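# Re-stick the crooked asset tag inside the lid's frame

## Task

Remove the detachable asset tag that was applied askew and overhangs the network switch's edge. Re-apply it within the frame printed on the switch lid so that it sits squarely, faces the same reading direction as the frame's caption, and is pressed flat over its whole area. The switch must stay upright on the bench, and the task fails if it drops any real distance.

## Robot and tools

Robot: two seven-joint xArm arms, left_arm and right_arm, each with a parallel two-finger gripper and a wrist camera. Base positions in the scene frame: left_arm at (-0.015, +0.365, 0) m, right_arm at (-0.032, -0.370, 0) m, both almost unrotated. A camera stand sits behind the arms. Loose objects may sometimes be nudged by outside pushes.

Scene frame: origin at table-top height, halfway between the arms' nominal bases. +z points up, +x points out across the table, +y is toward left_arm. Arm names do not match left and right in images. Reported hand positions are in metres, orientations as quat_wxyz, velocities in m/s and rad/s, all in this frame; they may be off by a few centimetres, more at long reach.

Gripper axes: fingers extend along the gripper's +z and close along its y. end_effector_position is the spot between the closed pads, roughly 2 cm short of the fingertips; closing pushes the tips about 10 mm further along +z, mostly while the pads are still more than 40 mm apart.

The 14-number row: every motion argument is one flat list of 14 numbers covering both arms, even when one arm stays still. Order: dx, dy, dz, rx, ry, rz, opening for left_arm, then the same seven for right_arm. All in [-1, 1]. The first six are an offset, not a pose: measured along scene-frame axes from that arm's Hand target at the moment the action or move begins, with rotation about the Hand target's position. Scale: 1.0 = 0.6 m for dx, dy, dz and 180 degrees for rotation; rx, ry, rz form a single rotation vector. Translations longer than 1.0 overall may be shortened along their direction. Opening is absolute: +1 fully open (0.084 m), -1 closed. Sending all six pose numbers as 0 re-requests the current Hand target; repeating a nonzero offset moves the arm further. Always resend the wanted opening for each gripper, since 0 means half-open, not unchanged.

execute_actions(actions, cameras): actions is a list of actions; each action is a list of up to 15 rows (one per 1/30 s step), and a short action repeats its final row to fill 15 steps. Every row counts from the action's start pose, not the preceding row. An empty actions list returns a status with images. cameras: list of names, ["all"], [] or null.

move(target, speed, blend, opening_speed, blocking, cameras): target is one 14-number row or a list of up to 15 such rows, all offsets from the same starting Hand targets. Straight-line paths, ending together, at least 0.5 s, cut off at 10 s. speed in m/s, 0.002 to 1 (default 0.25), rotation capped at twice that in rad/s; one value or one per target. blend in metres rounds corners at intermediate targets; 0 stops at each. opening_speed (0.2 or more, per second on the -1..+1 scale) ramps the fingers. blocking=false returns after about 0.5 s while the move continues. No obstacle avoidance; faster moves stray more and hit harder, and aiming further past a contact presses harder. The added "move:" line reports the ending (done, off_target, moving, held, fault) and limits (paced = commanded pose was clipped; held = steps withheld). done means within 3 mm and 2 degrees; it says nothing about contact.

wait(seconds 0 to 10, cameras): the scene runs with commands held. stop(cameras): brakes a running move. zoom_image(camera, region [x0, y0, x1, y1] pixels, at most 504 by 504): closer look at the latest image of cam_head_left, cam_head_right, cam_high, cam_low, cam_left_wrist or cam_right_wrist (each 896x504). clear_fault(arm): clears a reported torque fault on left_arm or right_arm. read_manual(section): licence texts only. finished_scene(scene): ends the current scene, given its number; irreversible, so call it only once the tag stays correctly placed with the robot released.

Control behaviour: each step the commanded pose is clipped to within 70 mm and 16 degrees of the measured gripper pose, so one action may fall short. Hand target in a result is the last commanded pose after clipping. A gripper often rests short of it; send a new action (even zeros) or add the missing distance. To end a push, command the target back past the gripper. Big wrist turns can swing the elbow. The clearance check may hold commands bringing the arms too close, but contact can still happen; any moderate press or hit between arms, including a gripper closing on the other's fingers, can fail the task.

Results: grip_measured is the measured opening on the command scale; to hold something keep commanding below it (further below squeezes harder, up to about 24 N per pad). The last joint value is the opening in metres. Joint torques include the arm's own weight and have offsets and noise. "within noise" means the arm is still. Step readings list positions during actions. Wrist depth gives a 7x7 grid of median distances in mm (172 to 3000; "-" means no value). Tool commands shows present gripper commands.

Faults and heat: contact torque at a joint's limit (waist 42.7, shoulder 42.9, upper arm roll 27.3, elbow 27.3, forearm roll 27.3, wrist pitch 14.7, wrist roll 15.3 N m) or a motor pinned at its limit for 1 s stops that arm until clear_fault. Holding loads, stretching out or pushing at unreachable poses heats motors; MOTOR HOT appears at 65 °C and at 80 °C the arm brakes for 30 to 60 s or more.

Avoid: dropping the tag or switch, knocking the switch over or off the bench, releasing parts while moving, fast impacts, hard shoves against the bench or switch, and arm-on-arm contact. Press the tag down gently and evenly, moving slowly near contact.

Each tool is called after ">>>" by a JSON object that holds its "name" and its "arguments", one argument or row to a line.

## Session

>>> {"name": "execute_actions", "arguments": {
  "actions": []
}}

Scene clock: 0.00 s.
left_arm: end_effector_position=(+0.5928, +0.5739, +0.3035) grip_measured=+1.00 end_effector_quat_wxyz=(-0.366, +0.822, +0.433, +0.046) | right_arm: end_effector_position=(+0.3891, -0.3973, +0.2567) grip_measured=+1.00 end_effector_quat_wxyz=(+0.293, +0.634, -0.606, +0.380)
Joint positions: left_arm=[0.058 0.834 0.013 2.393 0.722 1.767 -0.839 0.084] | right_arm=[-0.488 -0.073 0.883 0.915 -0.92 1.404 2.297 0.084]
Joint velocities: within noise
Joint torques (N m): no reading
Wrist depth (mm): cam_left_wrist=[1634 1749 1898 2068 1946 1763 475 / 1741 1908 2087 2119 1852 510 457 / 1898 2099 2257 2008 548 489 440 / 2080 2257 2228 1957 532 470 426 / 2286 2389 2132 581 511 453 410 / 2510 2389 627 557 488 435 396 / 2294 2249 596 524 464 417 380] | cam_right_wrist=[2020 1974 1951 1903 1862 1857 1823 / 2106 2132 2080 2032 1991 1946 1935 / 2125 2325 2257 2213 2138 2106 2038 / 1991 749 724 698 677 660 640 / 657 625 620 604 589 573 560 / 562 548 535 524 511 498 488 / 504 493 483 473 462 453 444]
Hand target: left_arm +0.5928, +0.5739, +0.3035; -0.366, +0.822, +0.433, +0.046 | right_arm +0.3891, -0.3973, +0.2567; +0.293, +0.634, -0.606, +0.380
Tool commands: left_gripper/opening=+1.0 right_gripper/opening=+1.0

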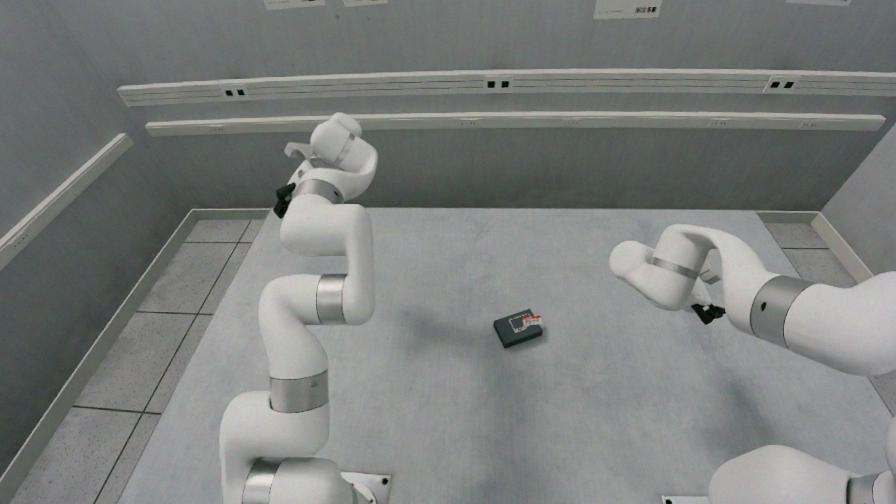

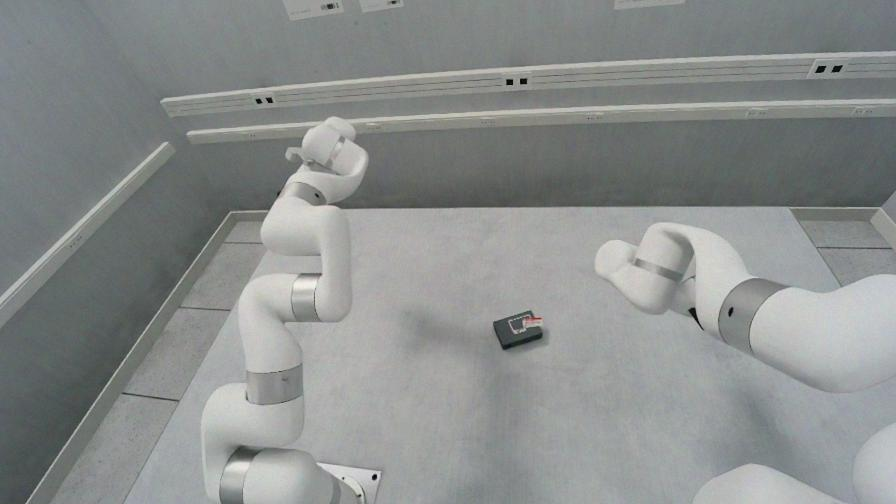

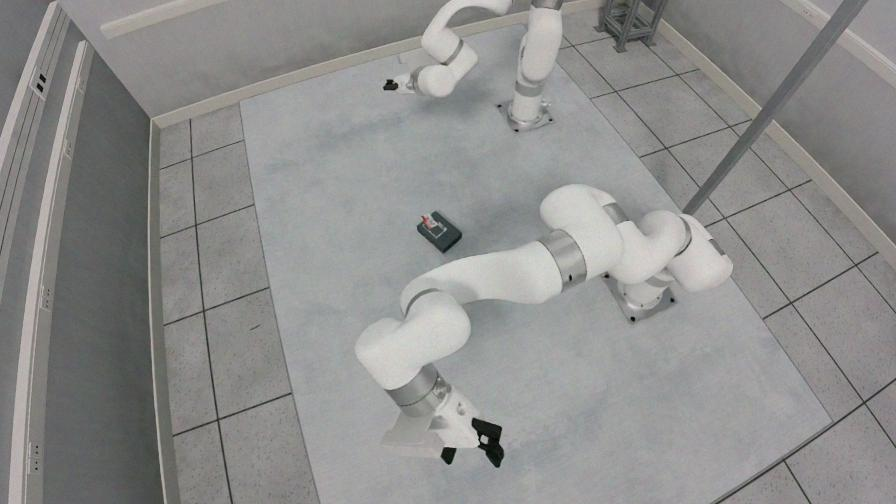

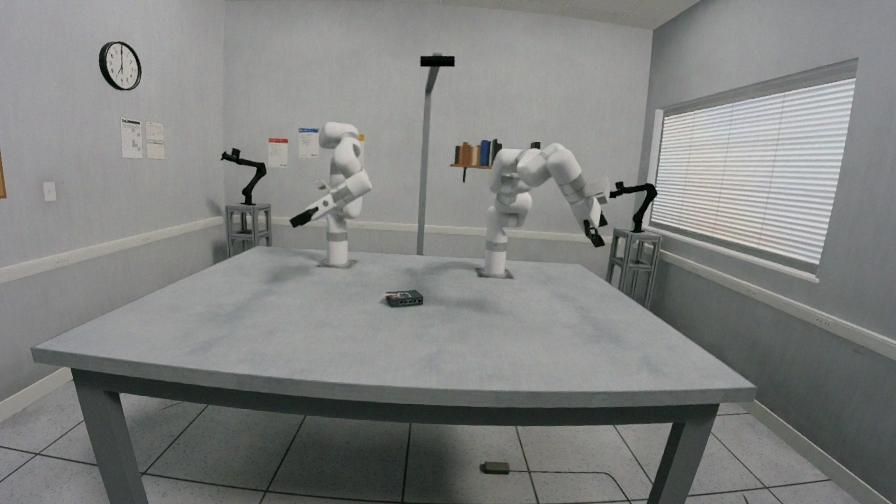

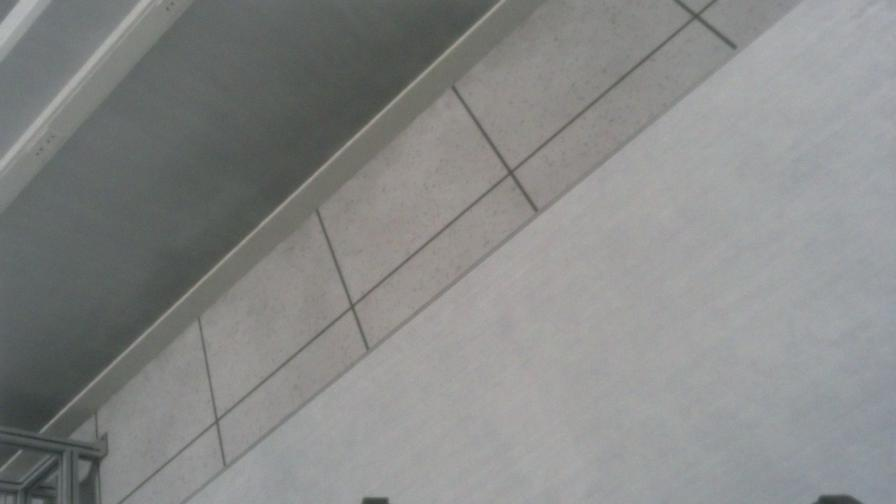

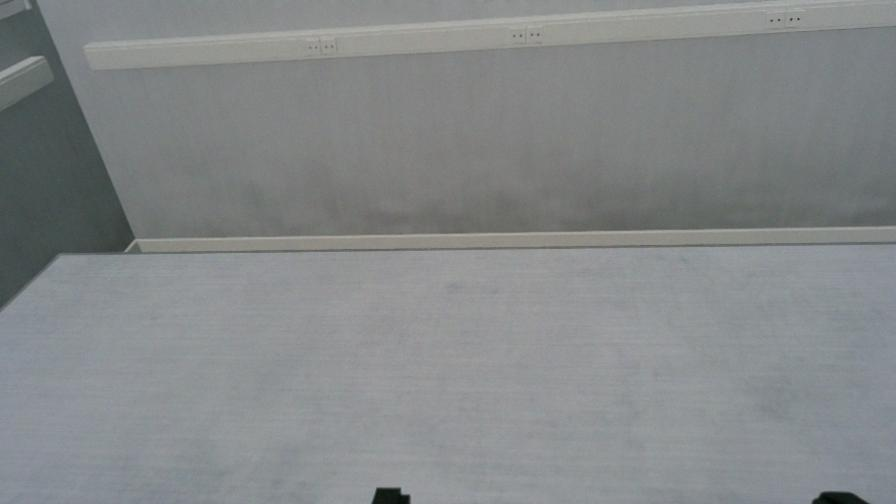

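>>> {"name": "zoom_image", "arguments": {
  "camera": "cam_head_left",
  "region": [460, 290, 580, 360]
}}

>>> {"name": "zoom_image", "arguments": {
  "camera": "cam_low",
  "region": [340, 270, 480, 340]
}}

>>> {"name": "zoom_image", "arguments": {
  "camera": "cam_high",
  "region": [380, 190, 500, 270]
}}

Scaled by 4.200 from the camera's 896x504 image, which has a finer 1280x720 frame.

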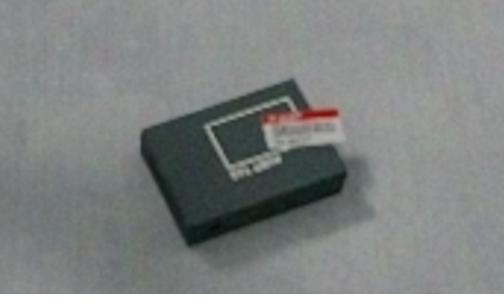

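Scaled by 3.600 from the camera's 896x504 image, which has a finer 1280x720 frame.

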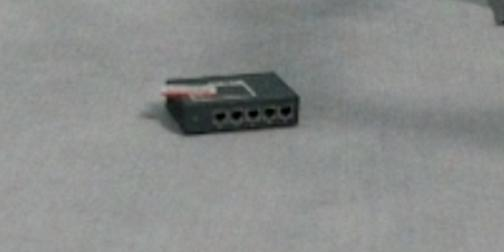

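Scaled by 4.200 from the camera's 896x504 image, which has a finer 1280x720 frame.

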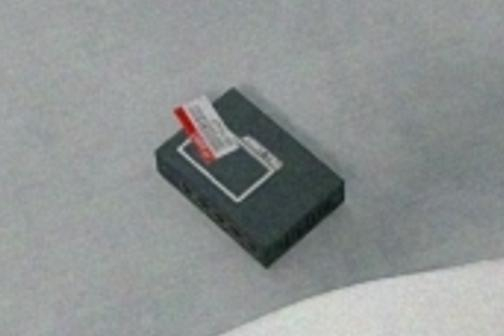

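>>> {"name": "move", "arguments": {
  "target": [-0.3463, -0.890, -0.139, -0.1936, 0.2492, -0.7593, -1, 0.052, 0.245, -0.012, 0.2132, 0.2766, 0.4410, -0.3],
  "speed": 0.3,
  "cameras": ["cam_left_wrist", "cam_right_wrist", "cam_head_left"]
}}

Scene clock: 24.93 s.
left_arm: end_effector_position=(+0.3850, +0.0400, +0.2201) grip_measured=-1.00 end_effector_quat_wxyz=(-0.001, +0.707, -0.707, +0.000) | right_arm: end_effector_position=(+0.4203, -0.2503, +0.2495) grip_measured=-0.32 end_effector_quat_wxyz=(+0.000, +1.000, -0.001, +0.000)
Joint positions: left_arm=[-0.171 0.175 -0.542 1.279 0.101 1.13 0.814 0] | right_arm=[-0.182 -0.024 0.432 1.155 0.01 1.176 0.252 0.03]
Joint torques (N m): left_arm=[-3.81 -15.79 -2.53 16.16 -2.13 -0.32 1.16] | right_arm=[3.67 -12.31 -2.6 15.23 2.04 -0.49 -2.58]
Wrist depth (mm): cam_left_wrist=[351 351 351 352 352 352 351 / 352 352 353 352 352 352 352 / 354 353 322 321 353 353 352 / 354 353 323 322 353 353 352 / 355 354 354 322 353 353 354 / 355 354 354 354 354 354 354 / 356 356 356 354 354 355 354] | cam_right_wrist=[378 378 376 376 375 374 373 / 381 378 377 376 375 374 373 / 381 379 379 378 376 376 375 / 381 380 379 379 377 376 375 / 351 380 380 378 378 377 376 / 351 382 380 380 379 377 376 / 383 382 382 381 380 379 377]
Hand target: left_arm +0.3850, +0.0399, +0.2201; -0.001, +0.707, -0.707, +0.000 | right_arm +0.4203, -0.2503, +0.2495; +0.000, +1.000, -0.001, +0.000
Off the commanded pose: left_arm 0.000 m, 0 deg | right_arm 0.000 m, 0 deg.
move: done
Images, in order (width x height): cam_head_left 896x504, cam_left_wrist 896x504, cam_right_wrist 896x504.

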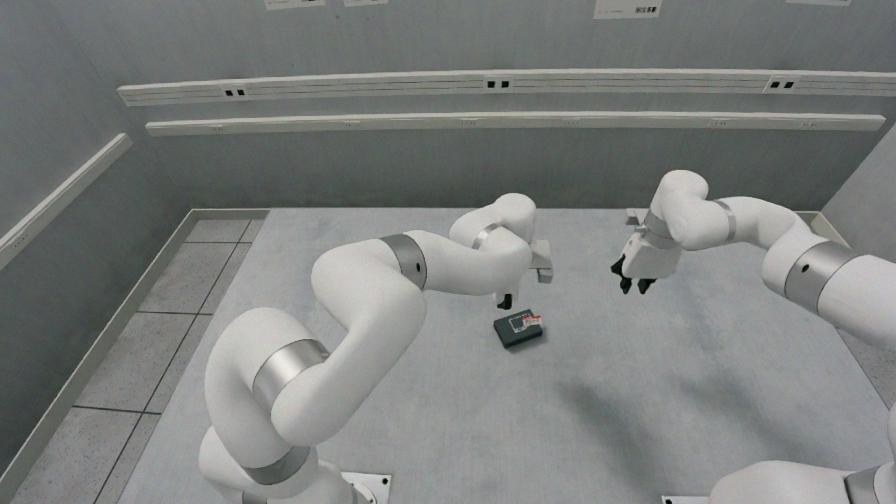

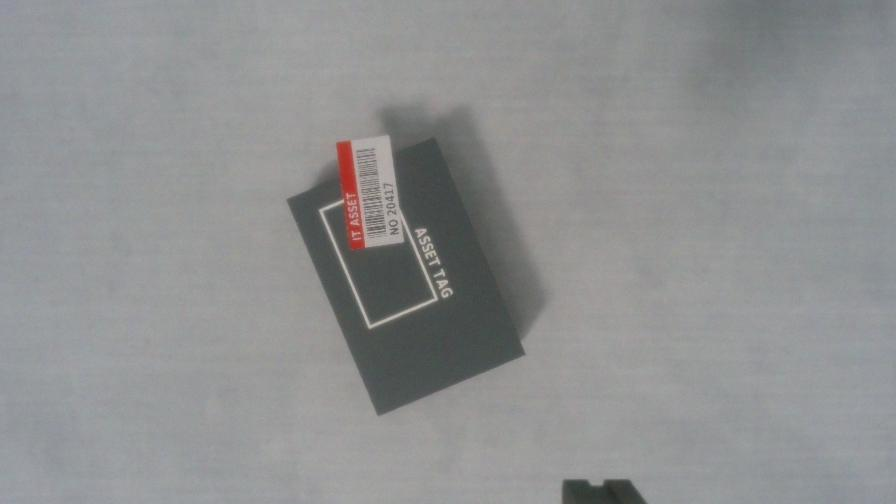

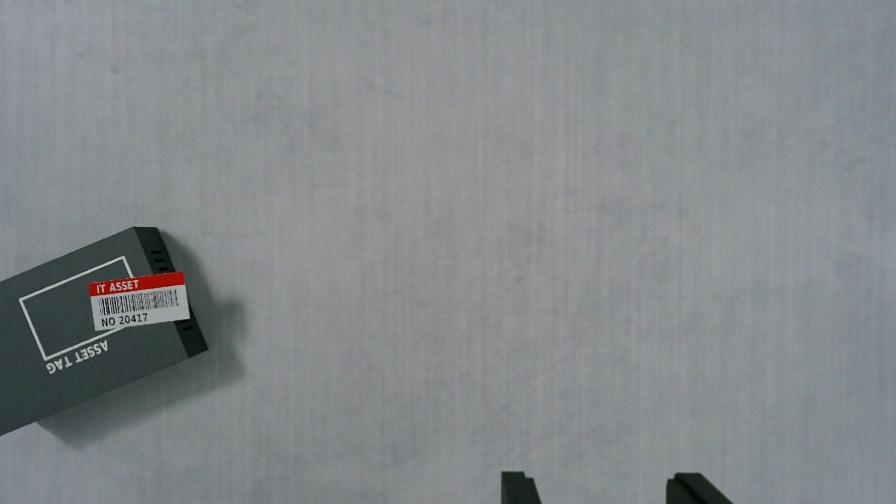

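>>> {"name": "zoom_image", "arguments": {
  "camera": "cam_left_wrist",
  "region": [270, 110, 550, 430]
}}

>>> {"name": "zoom_image", "arguments": {
  "camera": "cam_right_wrist",
  "region": [0, 210, 250, 450]
}}

Scaled by 1.575 from the camera's 896x504 image, which has a finer 1280x720 frame.

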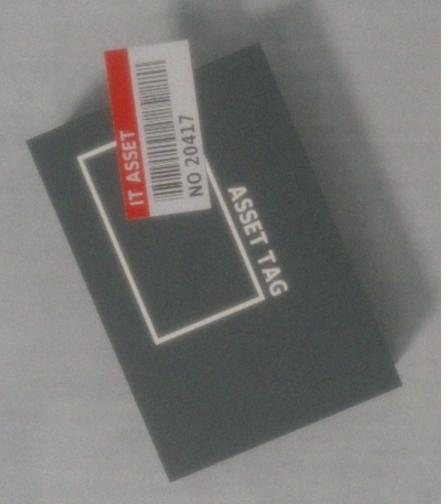

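Scaled by 2.016 from the camera's 896x504 image, which has a finer 1280x720 frame.

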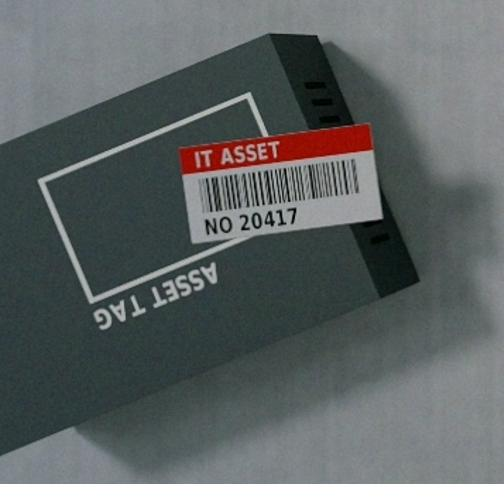

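>>> {"name": "move", "arguments": {
  "target": [-0.0317, -0.0962, -0.2128, 0.04885, -0.24672, 0.11794, -1, 0.0878, 0.1847, -0.2545, 0.27736, 0.01866, 0.04002, -0.3],
  "speed": 0.2,
  "cameras": ["cam_left_wrist", "cam_right_wrist", "cam_head_left", "cam_low"]
}}

Scene clock: 66.40 s.
left_arm: end_effector_position=(+0.3660, -0.0178, +0.0924) grip_measured=-1.00 end_effector_quat_wxyz=(-0.319, +0.768, -0.513, +0.213) | right_arm: end_effector_position=(+0.4730, -0.1395, +0.0968) grip_measured=-0.32 end_effector_quat_wxyz=(-0.421, +0.904, +0.060, -0.028)
Joint positions: left_arm=[-0.65 0.442 -0.434 1.113 1.217 1.059 -0.709 0] | right_arm=[-0.301 0.552 0.499 1.209 0.83 0.905 -0.588 0.03]
Joint torques (N m): left_arm=[-3.2 -20.04 -1.26 14.05 2.03 1.14 -0.9] | right_arm=[-3.64 -21.59 7.87 12.68 2.47 1 -2.68]
Wrist depth (mm): cam_left_wrist=[1307 488 364 291 250 214 191 / 1343 489 365 304 251 214 191 / 1366 491 367 304 235 214 191 / 1400 492 367 247 212 208 192 / 1455 495 368 247 213 208 191 / 627 496 369 248 213 209 192 / 690 498 370 248 213 209 192] | cam_right_wrist=[2020 628 421 317 264 219 187 / 2068 633 423 317 264 219 187 / 2062 634 424 319 265 219 187 / 2106 637 425 319 266 220 187 / 2132 643 427 320 252 220 188 / 2151 645 428 283 244 221 188 / 2185 646 460 283 244 221 188]
Hand target: left_arm +0.3660, -0.0178, +0.0924; -0.319, +0.768, -0.513, +0.213 | right_arm +0.4729, -0.1395, +0.0968; -0.421, +0.904, +0.060, -0.028
Off the commanded pose: left_arm 0.000 m, 0 deg | right_arm 0.000 m, 0 deg.
move: done
Images, in order (width x height): cam_head_left 896x504, cam_low 896x504, cam_left_wrist 896x504, cam_right_wrist 896x504.

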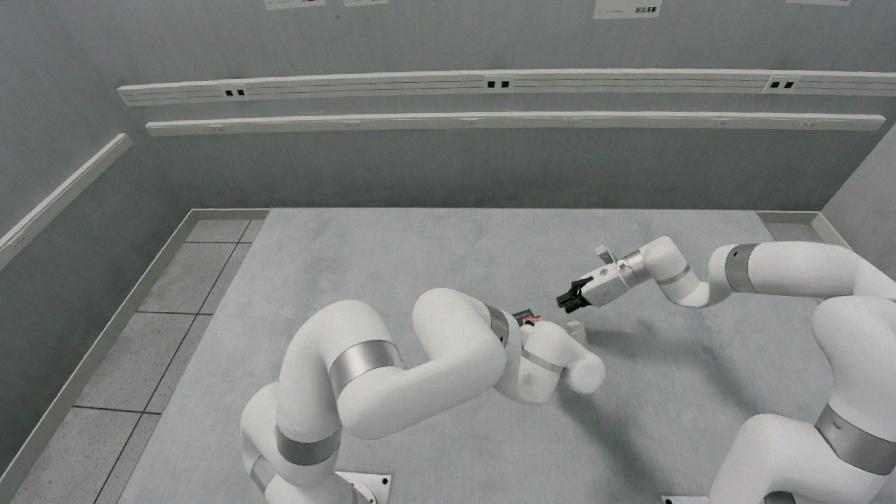

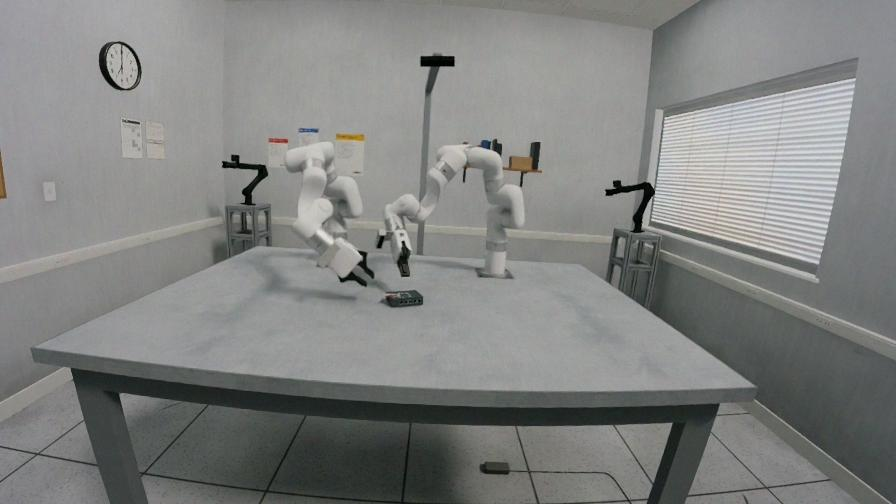

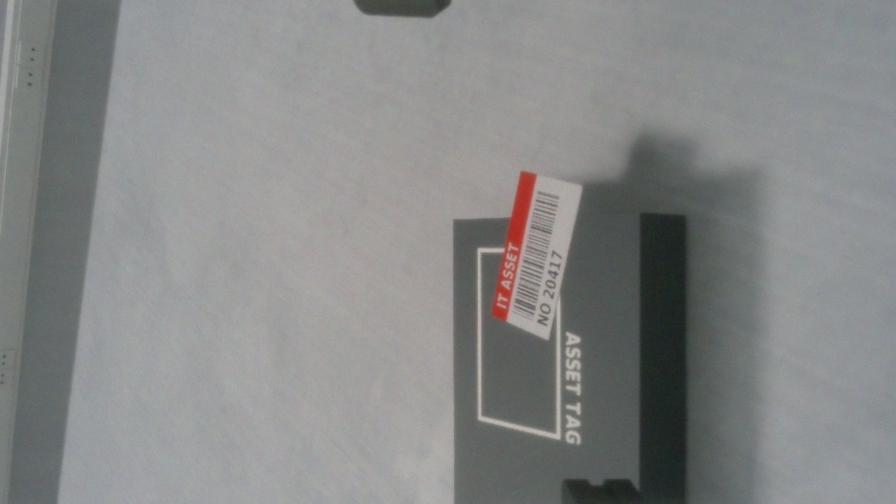

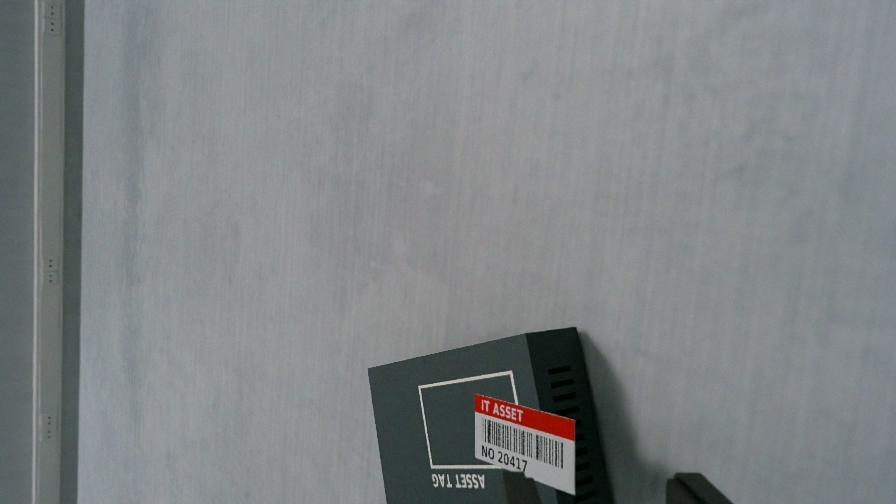

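>>> {"name": "zoom_image", "arguments": {
  "camera": "cam_right_wrist",
  "region": [350, 310, 650, 504]
}}

>>> {"name": "zoom_image", "arguments": {
  "camera": "cam_left_wrist",
  "region": [430, 150, 710, 504]
}}

Scaled by 1.680 from the camera's 896x504 image, which has a finer 1280x720 frame.

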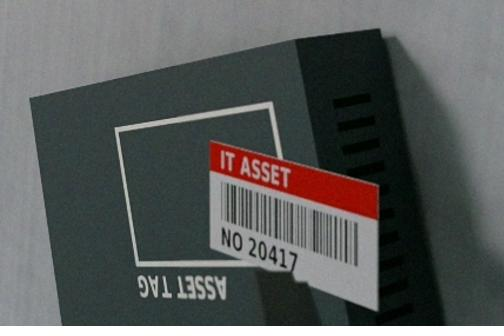

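Scaled by 1.424 from the camera's 896x504 image, which has a finer 1280x720 frame.

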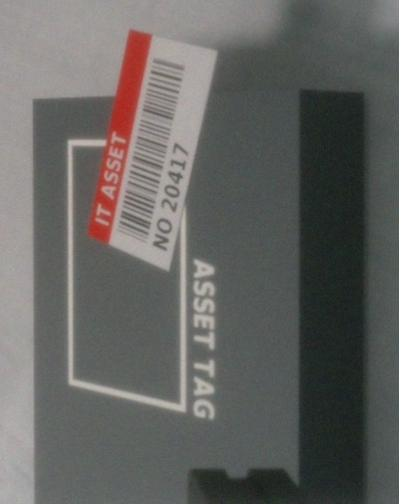

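>>> {"name": "move", "arguments": {
  "target": [0.0653, 0.0272, -0.0607, 0, 0, 0, -1, 0, 0, 0, 0, 0, 0, -0.3],
  "speed": 0.1,
  "cameras": ["cam_left_wrist", "cam_right_wrist"]
}}

Scene clock: 75.47 s.
left_arm: end_effector_position=(+0.4051, -0.0015, +0.0560) grip_measured=-1.00 end_effector_quat_wxyz=(-0.319, +0.768, -0.513, +0.213) | right_arm: end_effector_position=(+0.4729, -0.1395, +0.0968) grip_measured=-0.32 end_effector_quat_wxyz=(-0.421, +0.904, +0.060, -0.028)
Joint positions: left_arm=[-0.613 0.537 -0.374 1.148 1.321 0.987 -0.739 0] | right_arm=[-0.301 0.552 0.499 1.209 0.83 0.905 -0.588 0.03]
Joint torques (N m): left_arm=[2.32 -21.25 -1.45 13.51 2.04 -1.75 -1.18] | right_arm=[-3.8 -21.32 7.57 12.73 2.25 0.99 -2.64]
Wrist depth (mm): cam_left_wrist=[499 398 297 247 204 179 - / 502 400 298 248 204 180 - / 553 402 300 249 - 180 - / 553 403 300 193 - - - / 556 403 300 193 - - - / 511 405 301 194 179 - - / 563 407 302 194 179 - -] | cam_right_wrist=[2008 628 422 316 264 219 187 / 2032 631 423 317 264 219 187 / 2087 634 424 318 265 219 187 / 2112 637 425 319 266 220 187 / 2138 640 428 318 252 220 188 / 2158 644 429 283 244 221 188 / 2178 647 461 283 244 221 188]
Hand target: left_arm +0.4051, -0.0015, +0.0560; -0.319, +0.768, -0.513, +0.213 | right_arm +0.4729, -0.1395, +0.0968; -0.421, +0.904, +0.060, -0.028
Off the commanded pose: left_arm 0.000 m, 0 deg | right_arm 0.000 m, 0 deg.
move: done
Images, in order (width x height): cam_left_wrist 896x504, cam_right_wrist 896x504.

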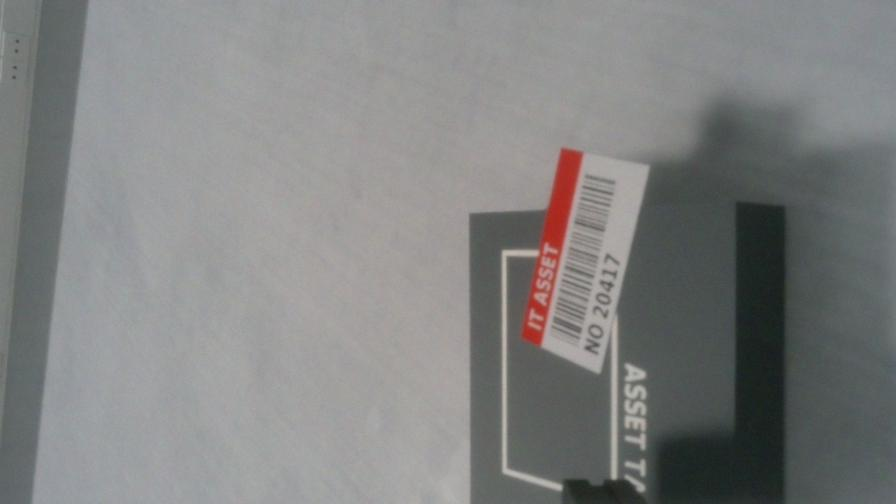

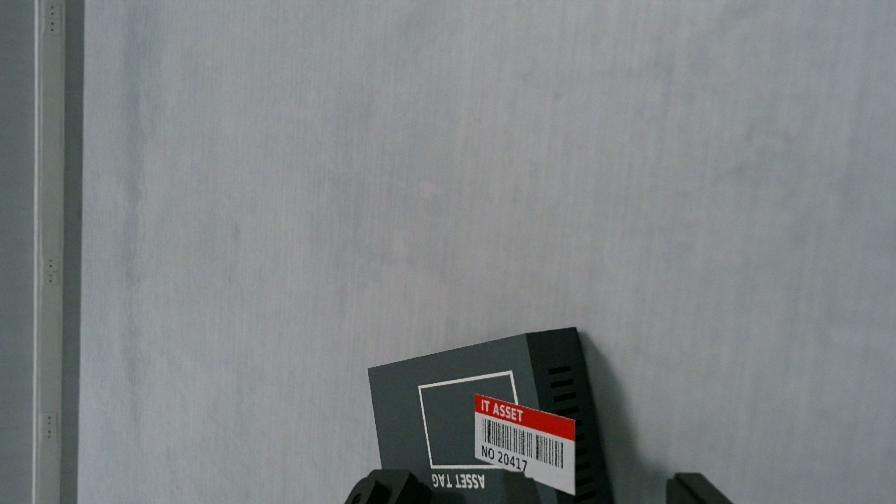

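>>> {"name": "zoom_image", "arguments": {
  "camera": "cam_right_wrist",
  "region": [320, 310, 660, 504]
}}

Scaled by 1.482 from the camera's 896x504 image, which has a finer 1280x720 frame.

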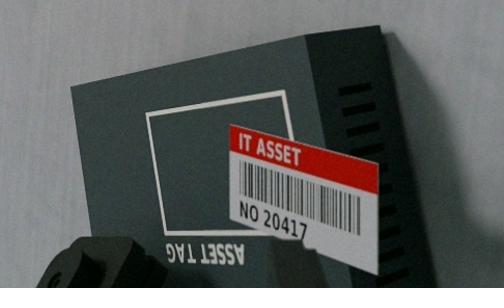

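>>> {"name": "move", "arguments": {
  "target": [0, 0, -0.0042, 0, 0, 0, -1, 0, 0, 0, 0, 0, 0, -0.3],
  "speed": 0.03
}}

>>> {"name": "move", "arguments": {
  "target": [0, 0, -0.00167, 0, 0, 0, -1, 0, 0, 0, 0, 0, 0, -0.3],
  "speed": 0.03
}}

Scene clock: 77.53 s.
left_arm: end_effector_position=(+0.4052, -0.0015, +0.0535) grip_measured=-1.00 end_effector_quat_wxyz=(-0.319, +0.768, -0.513, +0.213) | right_arm: end_effector_position=(+0.4729, -0.1395, +0.0968) grip_measured=-0.32 end_effector_quat_wxyz=(-0.421, +0.904, +0.060, -0.028)
Joint positions: left_arm=[-0.614 0.543 -0.372 1.149 1.325 0.986 -0.744 0] | right_arm=[-0.301 0.552 0.499 1.209 0.83 0.905 -0.588 0.03]
Joint torques (N m): left_arm=[-3.42 -21.25 -1.37 13.56 1.91 -1.94 -0.99] | right_arm=[-3.79 -21.42 7.55 12.64 2.1 1.11 -2.73]
Wrist depth (mm): cam_left_wrist=[492 391 293 243 201 182 - / 495 393 294 244 201 182 - / 542 395 294 245 - 183 - / 545 396 295 189 - - - / 502 397 296 189 - - - / 505 399 296 190 - - - / 552 400 298 190 - - -] | cam_right_wrist=[2026 627 421 316 264 219 186 / 2014 633 423 317 264 219 187 / 2044 634 424 318 265 219 187 / 2112 638 426 319 265 220 187 / 2132 641 427 320 252 220 188 / 2158 648 429 283 244 220 188 / 2165 649 461 283 244 221 188]
Hand target: left_arm +0.4051, -0.0015, +0.0535; -0.319, +0.768, -0.513, +0.213 | right_arm +0.4729, -0.1395, +0.0968; -0.421, +0.904, +0.060, -0.028
Off the commanded pose: left_arm 0.000 m, 0 deg | right_arm 0.000 m, 0 deg.
move: done

Scene clock: 78.23 s.
left_arm: end_effector_position=(+0.4051, -0.0015, +0.0525) grip_measured=-1.00 end_effector_quat_wxyz=(-0.319, +0.768, -0.513, +0.213) | right_arm: end_effector_position=(+0.4729, -0.1395, +0.0968) grip_measured=-0.32 end_effector_quat_wxyz=(-0.421, +0.904, +0.060, -0.028)
Joint positions: left_arm=[-0.615 0.545 -0.372 1.149 1.327 0.986 -0.746 0] | right_arm=[-0.301 0.552 0.499 1.209 0.83 0.905 -0.588 0.03]
Joint torques (N m): left_arm=[-3.35 -21.5 -1.36 13.48 1.98 -1.87 -0.99] | right_arm=[-3.9 -21.26 7.54 12.82 2.17 1.03 -2.7]
Wrist depth (mm): cam_left_wrist=[489 388 291 242 200 181 - / 492 391 292 242 200 181 - / 538 392 292 243 - 181 - / 542 393 293 187 - - - / 499 395 294 188 - - - / 501 396 294 188 - - - / 549 397 296 189 - - -] | cam_right_wrist=[2002 630 422 316 264 219 187 / 2038 630 424 317 264 219 187 / 2044 634 424 318 265 219 187 / 2087 639 426 319 266 220 187 / 2125 641 429 320 252 220 188 / 2165 644 429 283 244 221 188 / 2158 648 461 271 244 221 188]
Hand target: left_arm +0.4051, -0.0015, +0.0525; -0.319, +0.768, -0.513, +0.213 | right_arm +0.4729, -0.1395, +0.0968; -0.421, +0.904, +0.060, -0.028
Off the commanded pose: left_arm 0.000 m, 0 deg | right_arm 0.000 m, 0 deg.
move: done

>>> {"name": "move", "arguments": {
  "target": [0, 0, -0.00167, 0, 0, 0, -1, 0, 0, 0, 0, 0, 0, -0.3],
  "speed": 0.03
}}

>>> {"name": "move", "arguments": {
  "target": [0, 0, -0.00167, 0, 0, 0, -1, 0, 0, 0, 0, 0, 0, -0.3],
  "speed": 0.03
}}

Scene clock: 79.50 s.
left_arm: end_effector_position=(+0.4051, -0.0015, +0.0515) grip_measured=-1.00 end_effector_quat_wxyz=(-0.319, +0.768, -0.513, +0.213) | right_arm: end_effector_position=(+0.4729, -0.1395, +0.0968) grip_measured=-0.32 end_effector_quat_wxyz=(-0.421, +0.904, +0.060, -0.028)
Joint positions: left_arm=[-0.615 0.547 -0.371 1.15 1.329 0.985 -0.748 0] | right_arm=[-0.301 0.552 0.499 1.209 0.83 0.905 -0.588 0.03]
Joint torques (N m): left_arm=[-3.29 -21.63 -1.41 13.33 1.97 -1.83 -1.09] | right_arm=[-3.73 -21.22 7.45 12.78 2.1 0.98 -2.63]
Wrist depth (mm): cam_left_wrist=[486 388 289 240 199 180 - / 489 388 289 241 199 180 - / 536 389 291 242 - 180 - / 492 391 291 186 - - - / 494 391 292 186 - - - / 542 393 293 187 - - - / 546 394 294 187 - - -] | cam_right_wrist=[1996 630 422 317 264 219 187 / 2038 631 424 317 265 219 187 / 2112 633 425 318 265 220 187 / 2080 637 424 319 266 220 187 / 2138 644 428 320 252 220 188 / 2145 643 428 283 244 221 188 / 2185 649 461 270 244 221 188]
Hand target: left_arm +0.4051, -0.0015, +0.0515; -0.319, +0.768, -0.513, +0.213 | right_arm +0.4729, -0.1395, +0.0968; -0.421, +0.904, +0.060, -0.028
Off the commanded pose: left_arm 0.000 m, 0 deg | right_arm 0.000 m, 0 deg.
move: done

Scene clock: 80.20 s.
left_arm: end_effector_position=(+0.4051, -0.0015, +0.0505) grip_measured=-1.00 end_effector_quat_wxyz=(-0.319, +0.768, -0.513, +0.213) | right_arm: end_effector_position=(+0.4729, -0.1395, +0.0968) grip_measured=-0.32 end_effector_quat_wxyz=(-0.421, +0.904, +0.060, -0.028)
Joint positions: left_arm=[-0.616 0.55 -0.37 1.151 1.331 0.985 -0.75 0] | right_arm=[-0.301 0.552 0.499 1.209 0.83 0.905 -0.588 0.03]
Joint torques (N m): left_arm=[-3.64 -21.13 -1.47 13.46 1.95 -1.7 -1] | right_arm=[-3.8 -21.45 7.52 12.73 2.05 1.07 -2.64]
Wrist depth (mm): cam_left_wrist=[483 385 287 239 197 179 - / 487 385 288 239 198 179 - / 533 388 289 240 - 179 - / 490 389 289 184 - - - / 491 390 290 185 - - - / 539 391 291 185 - - - / 542 392 291 186 - - -] | cam_right_wrist=[2020 627 422 316 264 219 186 / 2044 631 423 317 265 219 187 / 2050 634 424 318 265 219 187 / 2119 637 426 319 266 220 188 / 2125 641 428 320 252 220 188 / 2165 645 430 283 244 220 188 / 2178 650 461 269 244 221 188]
Hand target: left_arm +0.4051, -0.0015, +0.0505; -0.319, +0.768, -0.513, +0.213 | right_arm +0.4729, -0.1395, +0.0968; -0.421, +0.904, +0.060, -0.028
Off the commanded pose: left_arm 0.000 m, 0 deg | right_arm 0.000 m, 0 deg.
move: done

>>> {"name": "move", "arguments": {
  "target": [0, 0, -0.00133, 0, 0, 0, -1, 0, 0, 0, 0, 0, 0, -0.3],
  "speed": 0.03
}}

>>> {"name": "move", "arguments": {
  "target": [0, 0, -0.00133, 0, 0, 0, -1, 0, 0, 0, 0, 0, 0, -0.3],
  "speed": 0.03
}}

Scene clock: 81.97 s.
left_arm: end_effector_position=(+0.4051, -0.0015, +0.0497) grip_measured=-1.00 end_effector_quat_wxyz=(-0.319, +0.768, -0.513, +0.213) | right_arm: end_effector_position=(+0.4729, -0.1395, +0.0968) grip_measured=-0.32 end_effector_quat_wxyz=(-0.421, +0.904, +0.060, -0.028)
Joint positions: left_arm=[-0.616 0.552 -0.37 1.151 1.332 0.985 -0.752 0] | right_arm=[-0.301 0.552 0.499 1.209 0.83 0.905 -0.588 0.03]
Joint torques (N m): left_arm=[-3.36 -21.69 -1.6 13.38 1.83 -1.64 -1.07] | right_arm=[-3.59 -21.52 7.39 12.79 2 1.07 -2.66]
Wrist depth (mm): cam_left_wrist=[479 382 285 237 196 178 - / 527 383 286 238 196 178 - / 531 384 287 239 - 178 - / 487 387 288 183 - - - / 488 387 288 184 - - - / 535 389 290 184 - - - / 540 391 290 184 - - -] | cam_right_wrist=[2014 630 421 316 264 218 187 / 2068 632 424 317 265 218 187 / 2050 636 425 319 265 220 187 / 2074 640 425 319 265 220 188 / 2125 643 428 320 252 220 188 / 2138 644 429 283 244 221 188 / 2228 650 460 270 244 221 188]
Hand target: left_arm +0.4051, -0.0015, +0.0497; -0.319, +0.768, -0.513, +0.213 | right_arm +0.4729, -0.1395, +0.0968; -0.421, +0.904, +0.060, -0.028
Off the commanded pose: left_arm 0.000 m, 0 deg | right_arm 0.000 m, 0 deg.
move: done

Scene clock: 82.67 s.
left_arm: end_effector_position=(+0.4052, -0.0015, +0.0489) grip_measured=-1.00 end_effector_quat_wxyz=(-0.319, +0.768, -0.513, +0.213) | right_arm: end_effector_position=(+0.4729, -0.1395, +0.0968) grip_measured=-0.32 end_effector_quat_wxyz=(-0.421, +0.904, +0.060, -0.028)
Joint positions: left_arm=[-0.616 0.553 -0.369 1.151 1.333 0.984 -0.753 0] | right_arm=[-0.301 0.552 0.499 1.209 0.83 0.905 -0.588 0.03]
Joint torques (N m): left_arm=[-3.16 -21.69 -1.39 13.41 2.05 -1.85 -0.82] | right_arm=[-3.96 -21.43 7.32 12.77 1.87 1.11 -2.75]
Wrist depth (mm): cam_left_wrist=[477 380 284 236 195 - - / 524 382 285 237 195 - - / 527 383 286 237 - - - / 484 383 286 182 - - - / 486 386 287 182 - - - / 535 386 288 183 - - - / 537 389 289 183 - - -] | cam_right_wrist=[2026 627 421 317 264 219 187 / 2062 633 423 317 264 219 187 / 2068 635 424 319 265 219 187 / 2093 636 426 319 266 220 187 / 2138 639 427 320 251 220 188 / 2158 644 429 283 244 221 188 / 2178 648 461 270 243 221 188]
Hand target: left_arm +0.4051, -0.0015, +0.0489; -0.319, +0.768, -0.513, +0.213 | right_arm +0.4729, -0.1395, +0.0968; -0.421, +0.904, +0.060, -0.028
Off the commanded pose: left_arm 0.000 m, 0 deg | right_arm 0.000 m, 0 deg.
move: done

>>> {"name": "move", "arguments": {
  "target": [0, 0, -0.00133, 0, 0, 0, -1, 0, 0, 0, 0, 0, 0, -0.3],
  "speed": 0.03
}}

>>> {"name": "move", "arguments": {
  "target": [0, 0, -0.00133, 0, 0, 0, -1, 0, 0, 0, 0, 0, 0, -0.3],
  "speed": 0.03
}}

Scene clock: 84.00 s.
left_arm: end_effector_position=(+0.4052, -0.0015, +0.0482) grip_measured=-1.00 end_effector_quat_wxyz=(-0.319, +0.768, -0.513, +0.213) | right_arm: end_effector_position=(+0.4729, -0.1395, +0.0968) grip_measured=-0.32 end_effector_quat_wxyz=(-0.421, +0.904, +0.060, -0.028)
Joint positions: left_arm=[-0.617 0.555 -0.369 1.152 1.335 0.984 -0.755 0] | right_arm=[-0.301 0.552 0.499 1.209 0.83 0.905 -0.588 0.03]
Joint torques (N m): left_arm=[-2.94 -13.6 -0.92 11.1 1.69 -3.08 -0.99] | right_arm=[-3.77 -21.31 7.48 12.77 1.87 1.08 -2.71]
Wrist depth (mm): cam_left_wrist=[478 380 284 236 195 - - / 525 381 284 236 195 - - / 528 383 285 237 - - - / 483 384 286 181 - - - / 486 384 286 182 - - - / 533 387 287 182 - - - / 537 387 288 183 - - -] | cam_right_wrist=[2020 629 420 317 264 218 186 / 2038 632 423 317 265 219 187 / 2056 637 425 318 265 220 187 / 2106 638 425 319 265 220 187 / 2125 642 427 320 251 220 188 / 2172 646 429 283 244 221 188 / 2185 649 462 270 243 221 188]
Hand target: left_arm +0.4051, -0.0015, +0.0481; -0.319, +0.768, -0.513, +0.213 | right_arm +0.4729, -0.1395, +0.0968; -0.421, +0.904, +0.060, -0.028
Off the commanded pose: left_arm 0.000 m, 0 deg | right_arm 0.000 m, 0 deg.
move: done

Scene clock: 84.70 s.
left_arm: end_effector_position=(+0.4052, -0.0015, +0.0474) grip_measured=-1.00 end_effector_quat_wxyz=(-0.319, +0.768, -0.513, +0.213) | right_arm: end_effector_position=(+0.4729, -0.1395, +0.0968) grip_measured=-0.32 end_effector_quat_wxyz=(-0.421, +0.904, +0.060, -0.028)
Joint positions: left_arm=[-0.617 0.557 -0.368 1.152 1.336 0.984 -0.757 0] | right_arm=[-0.301 0.552 0.499 1.209 0.83 0.905 -0.588 0.03]
Joint torques (N m): left_arm=[-1.6 -3.03 0.21 7.82 1.06 -5.51 -1.28] | right_arm=[-3.92 -21.48 7.38 12.73 1.77 1.08 -2.63]
Wrist depth (mm): cam_left_wrist=[478 380 284 236 195 - - / 524 382 285 236 195 - - / 526 383 285 237 - - - / 486 383 285 181 - - - / 487 384 286 182 - - - / 534 386 288 182 - - - / 537 387 287 182 - - -] | cam_right_wrist=[2014 627 421 317 264 219 187 / 2020 631 423 317 264 219 187 / 2056 633 424 318 265 219 187 / 2112 637 426 319 265 220 187 / 2125 640 427 320 252 220 188 / 2172 646 429 283 243 221 188 / 2199 648 461 271 244 221 188]
Hand target: left_arm +0.4051, -0.0015, +0.0473; -0.319, +0.768, -0.513, +0.213 | right_arm +0.4729, -0.1395, +0.0968; -0.421, +0.904, +0.060, -0.028
Off the commanded pose: left_arm 0.000 m, 0 deg | right_arm 0.000 m, 0 deg.
move: done

>>> {"name": "move", "arguments": {
  "target": [0, 0, 0, 0, 0, 0, -1, -0.0165, 0.0761, -0.0643, 0, 0, 0, -0.3],
  "speed": 0.08,
  "cameras": ["cam_left_wrist", "cam_right_wrist"]
}}

Scene clock: 87.13 s.
left_arm: end_effector_position=(+0.4051, -0.0015, +0.0473) grip_measured=-1.00 end_effector_quat_wxyz=(-0.319, +0.768, -0.513, +0.213) | right_arm: end_effector_position=(+0.4631, -0.0939, +0.0582) grip_measured=-0.32 end_effector_quat_wxyz=(-0.421, +0.904, +0.060, -0.028)
Joint positions: left_arm=[-0.617 0.557 -0.368 1.152 1.336 0.984 -0.757 0] | right_arm=[-0.223 0.644 0.528 1.205 0.875 0.767 -0.616 0.03]
Joint torques (N m): left_arm=[3.27 -0.97 0.34 4.78 0.52 -6.92 -0.89] | right_arm=[3.57 -22.19 8.62 12.04 2.21 -1.79 -2.71]
Wrist depth (mm): cam_left_wrist=[- - 299 - - - - / 523 - - - 195 - - / 528 383 301 - - - - / 486 384 286 181 - - - / 485 385 286 182 - - - / 533 387 287 182 - - - / 536 387 288 182 - - -] | cam_right_wrist=[827 501 336 266 211 181 - / 836 505 338 266 211 181 - / 842 508 339 267 212 181 - / 850 510 340 268 212 182 - / 859 512 341 269 204 182 - / 863 516 367 215 185 182 - / 870 516 368 215 183 183 -]
Hand target: left_arm +0.4051, -0.0015, +0.0473; -0.319, +0.768, -0.513, +0.213 | right_arm +0.4630, -0.0938, +0.0582; -0.421, +0.904, +0.060, -0.028
Off the commanded pose: left_arm 0.000 m, 0 deg | right_arm 0.000 m, 0 deg.
move: done
Images, in order (width x height): cam_left_wrist 896x504, cam_right_wrist 896x504.

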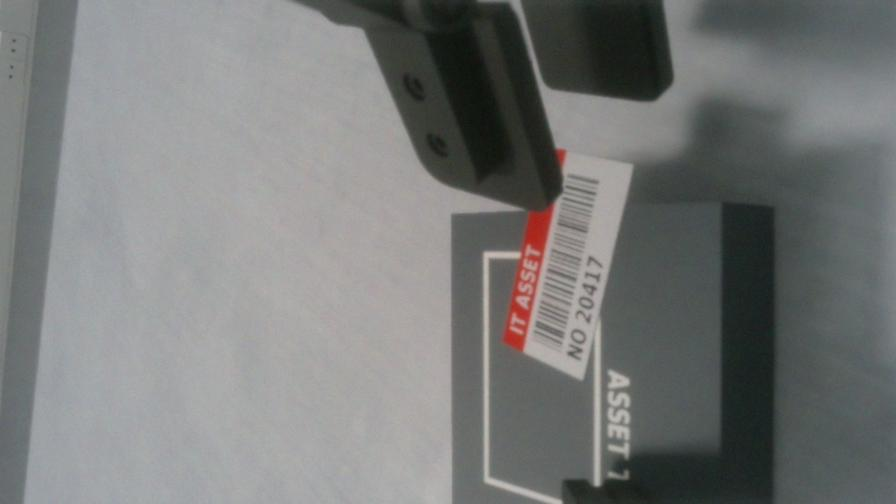

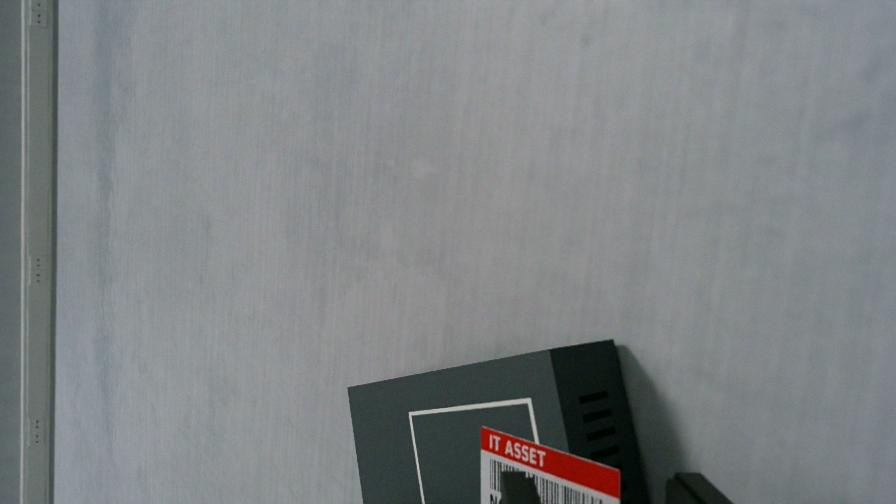

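>>> {"name": "zoom_image", "arguments": {
  "camera": "cam_left_wrist",
  "region": [420, 120, 800, 504]
}}

Scaled by 1.312 from the camera's 896x504 image, which has a finer 1280x720 frame.

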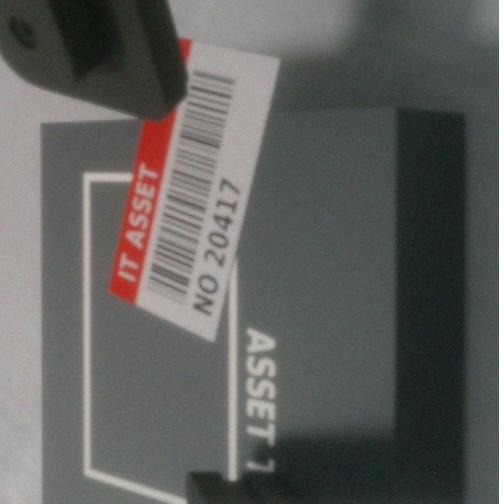

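>>> {"name": "zoom_image", "arguments": {
  "camera": "cam_left_wrist",
  "region": [360, 0, 720, 230]
}}

Scaled by 1.400 from the camera's 896x504 image, which has a finer 1280x720 frame.

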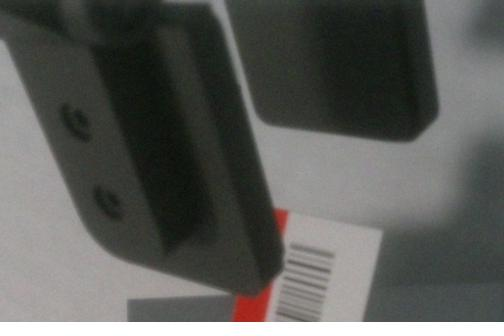

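>>> {"name": "move", "arguments": {
  "target": [0, 0, 0, 0, 0, 0, -1, -0.0043, 0.0178, -0.0173, 0, 0, 0, -0.3],
  "speed": 0.05,
  "cameras": ["cam_left_wrist", "cam_right_wrist"]
}}

>>> {"name": "zoom_image", "arguments": {
  "camera": "cam_left_wrist",
  "region": [400, 0, 760, 260]
}}

Scene clock: 107.47 s.
left_arm: end_effector_position=(+0.4051, -0.0015, +0.0473) grip_measured=-1.00 end_effector_quat_wxyz=(-0.319, +0.768, -0.513, +0.213) | right_arm: end_effector_position=(+0.4605, -0.0832, +0.0478) grip_measured=-0.32 end_effector_quat_wxyz=(-0.421, +0.904, +0.060, -0.028)
Joint positions: left_arm=[-0.617 0.557 -0.368 1.152 1.336 0.984 -0.757 0] | right_arm=[-0.204 0.672 0.534 1.209 0.886 0.734 -0.625 0.03]
Joint torques (N m): left_arm=[3.48 -1.24 0.1 5.37 -0.54 -6.94 -1.15] | right_arm=[3.6 -22.14 8.96 12.01 2.13 -1.74 -2.73]
Wrist depth (mm): cam_left_wrist=[- - - - - - - / 526 - - - - - - / 528 383 - - - - - / 484 384 301 - - - - / 487 385 286 182 - - - / 534 385 287 182 - - - / 536 387 288 182 - - -] | cam_right_wrist=[772 467 314 248 196 - - / 779 471 314 248 197 - - / 787 474 315 249 197 - - / 794 475 316 250 198 - - / 802 477 318 251 198 - - / 803 480 342 197 176 - - / 813 483 369 197 - - -]
Hand target: left_arm +0.4051, -0.0015, +0.0473; -0.319, +0.768, -0.513, +0.213 | right_arm +0.4605, -0.0832, +0.0478; -0.421, +0.904, +0.060, -0.028
Off the commanded pose: left_arm 0.000 m, 0 deg | right_arm 0.000 m, 0 deg.
move: done
Images, in order (width x height): cam_left_wrist 896x504, cam_right_wrist 896x504.

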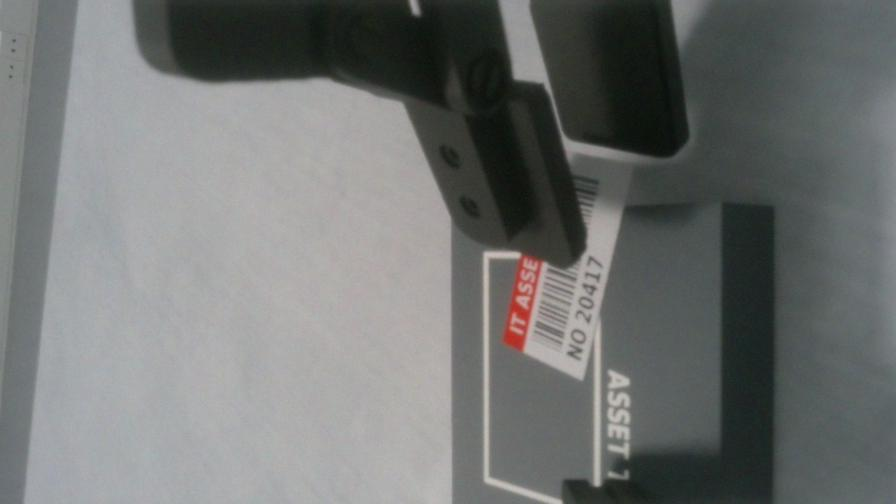

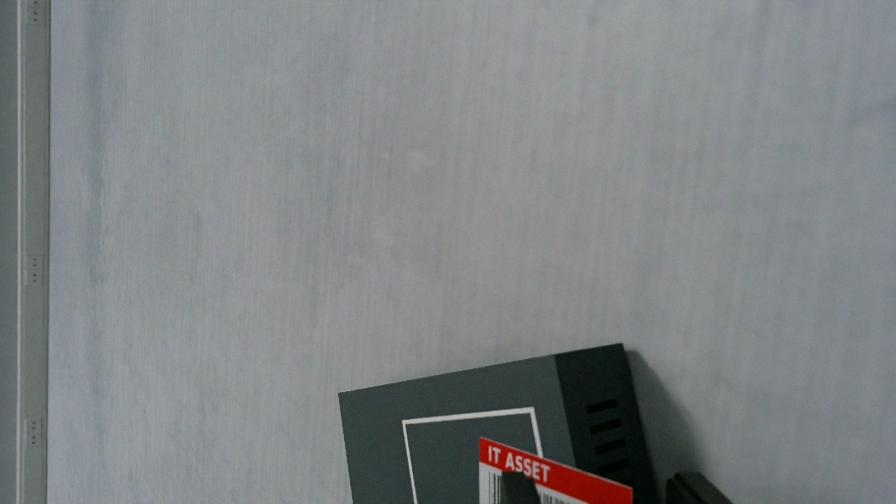

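Scaled by 1.400 from the camera's 896x504 image, which has a finer 1280x720 frame.

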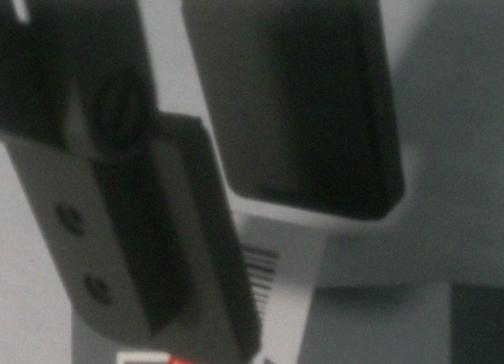

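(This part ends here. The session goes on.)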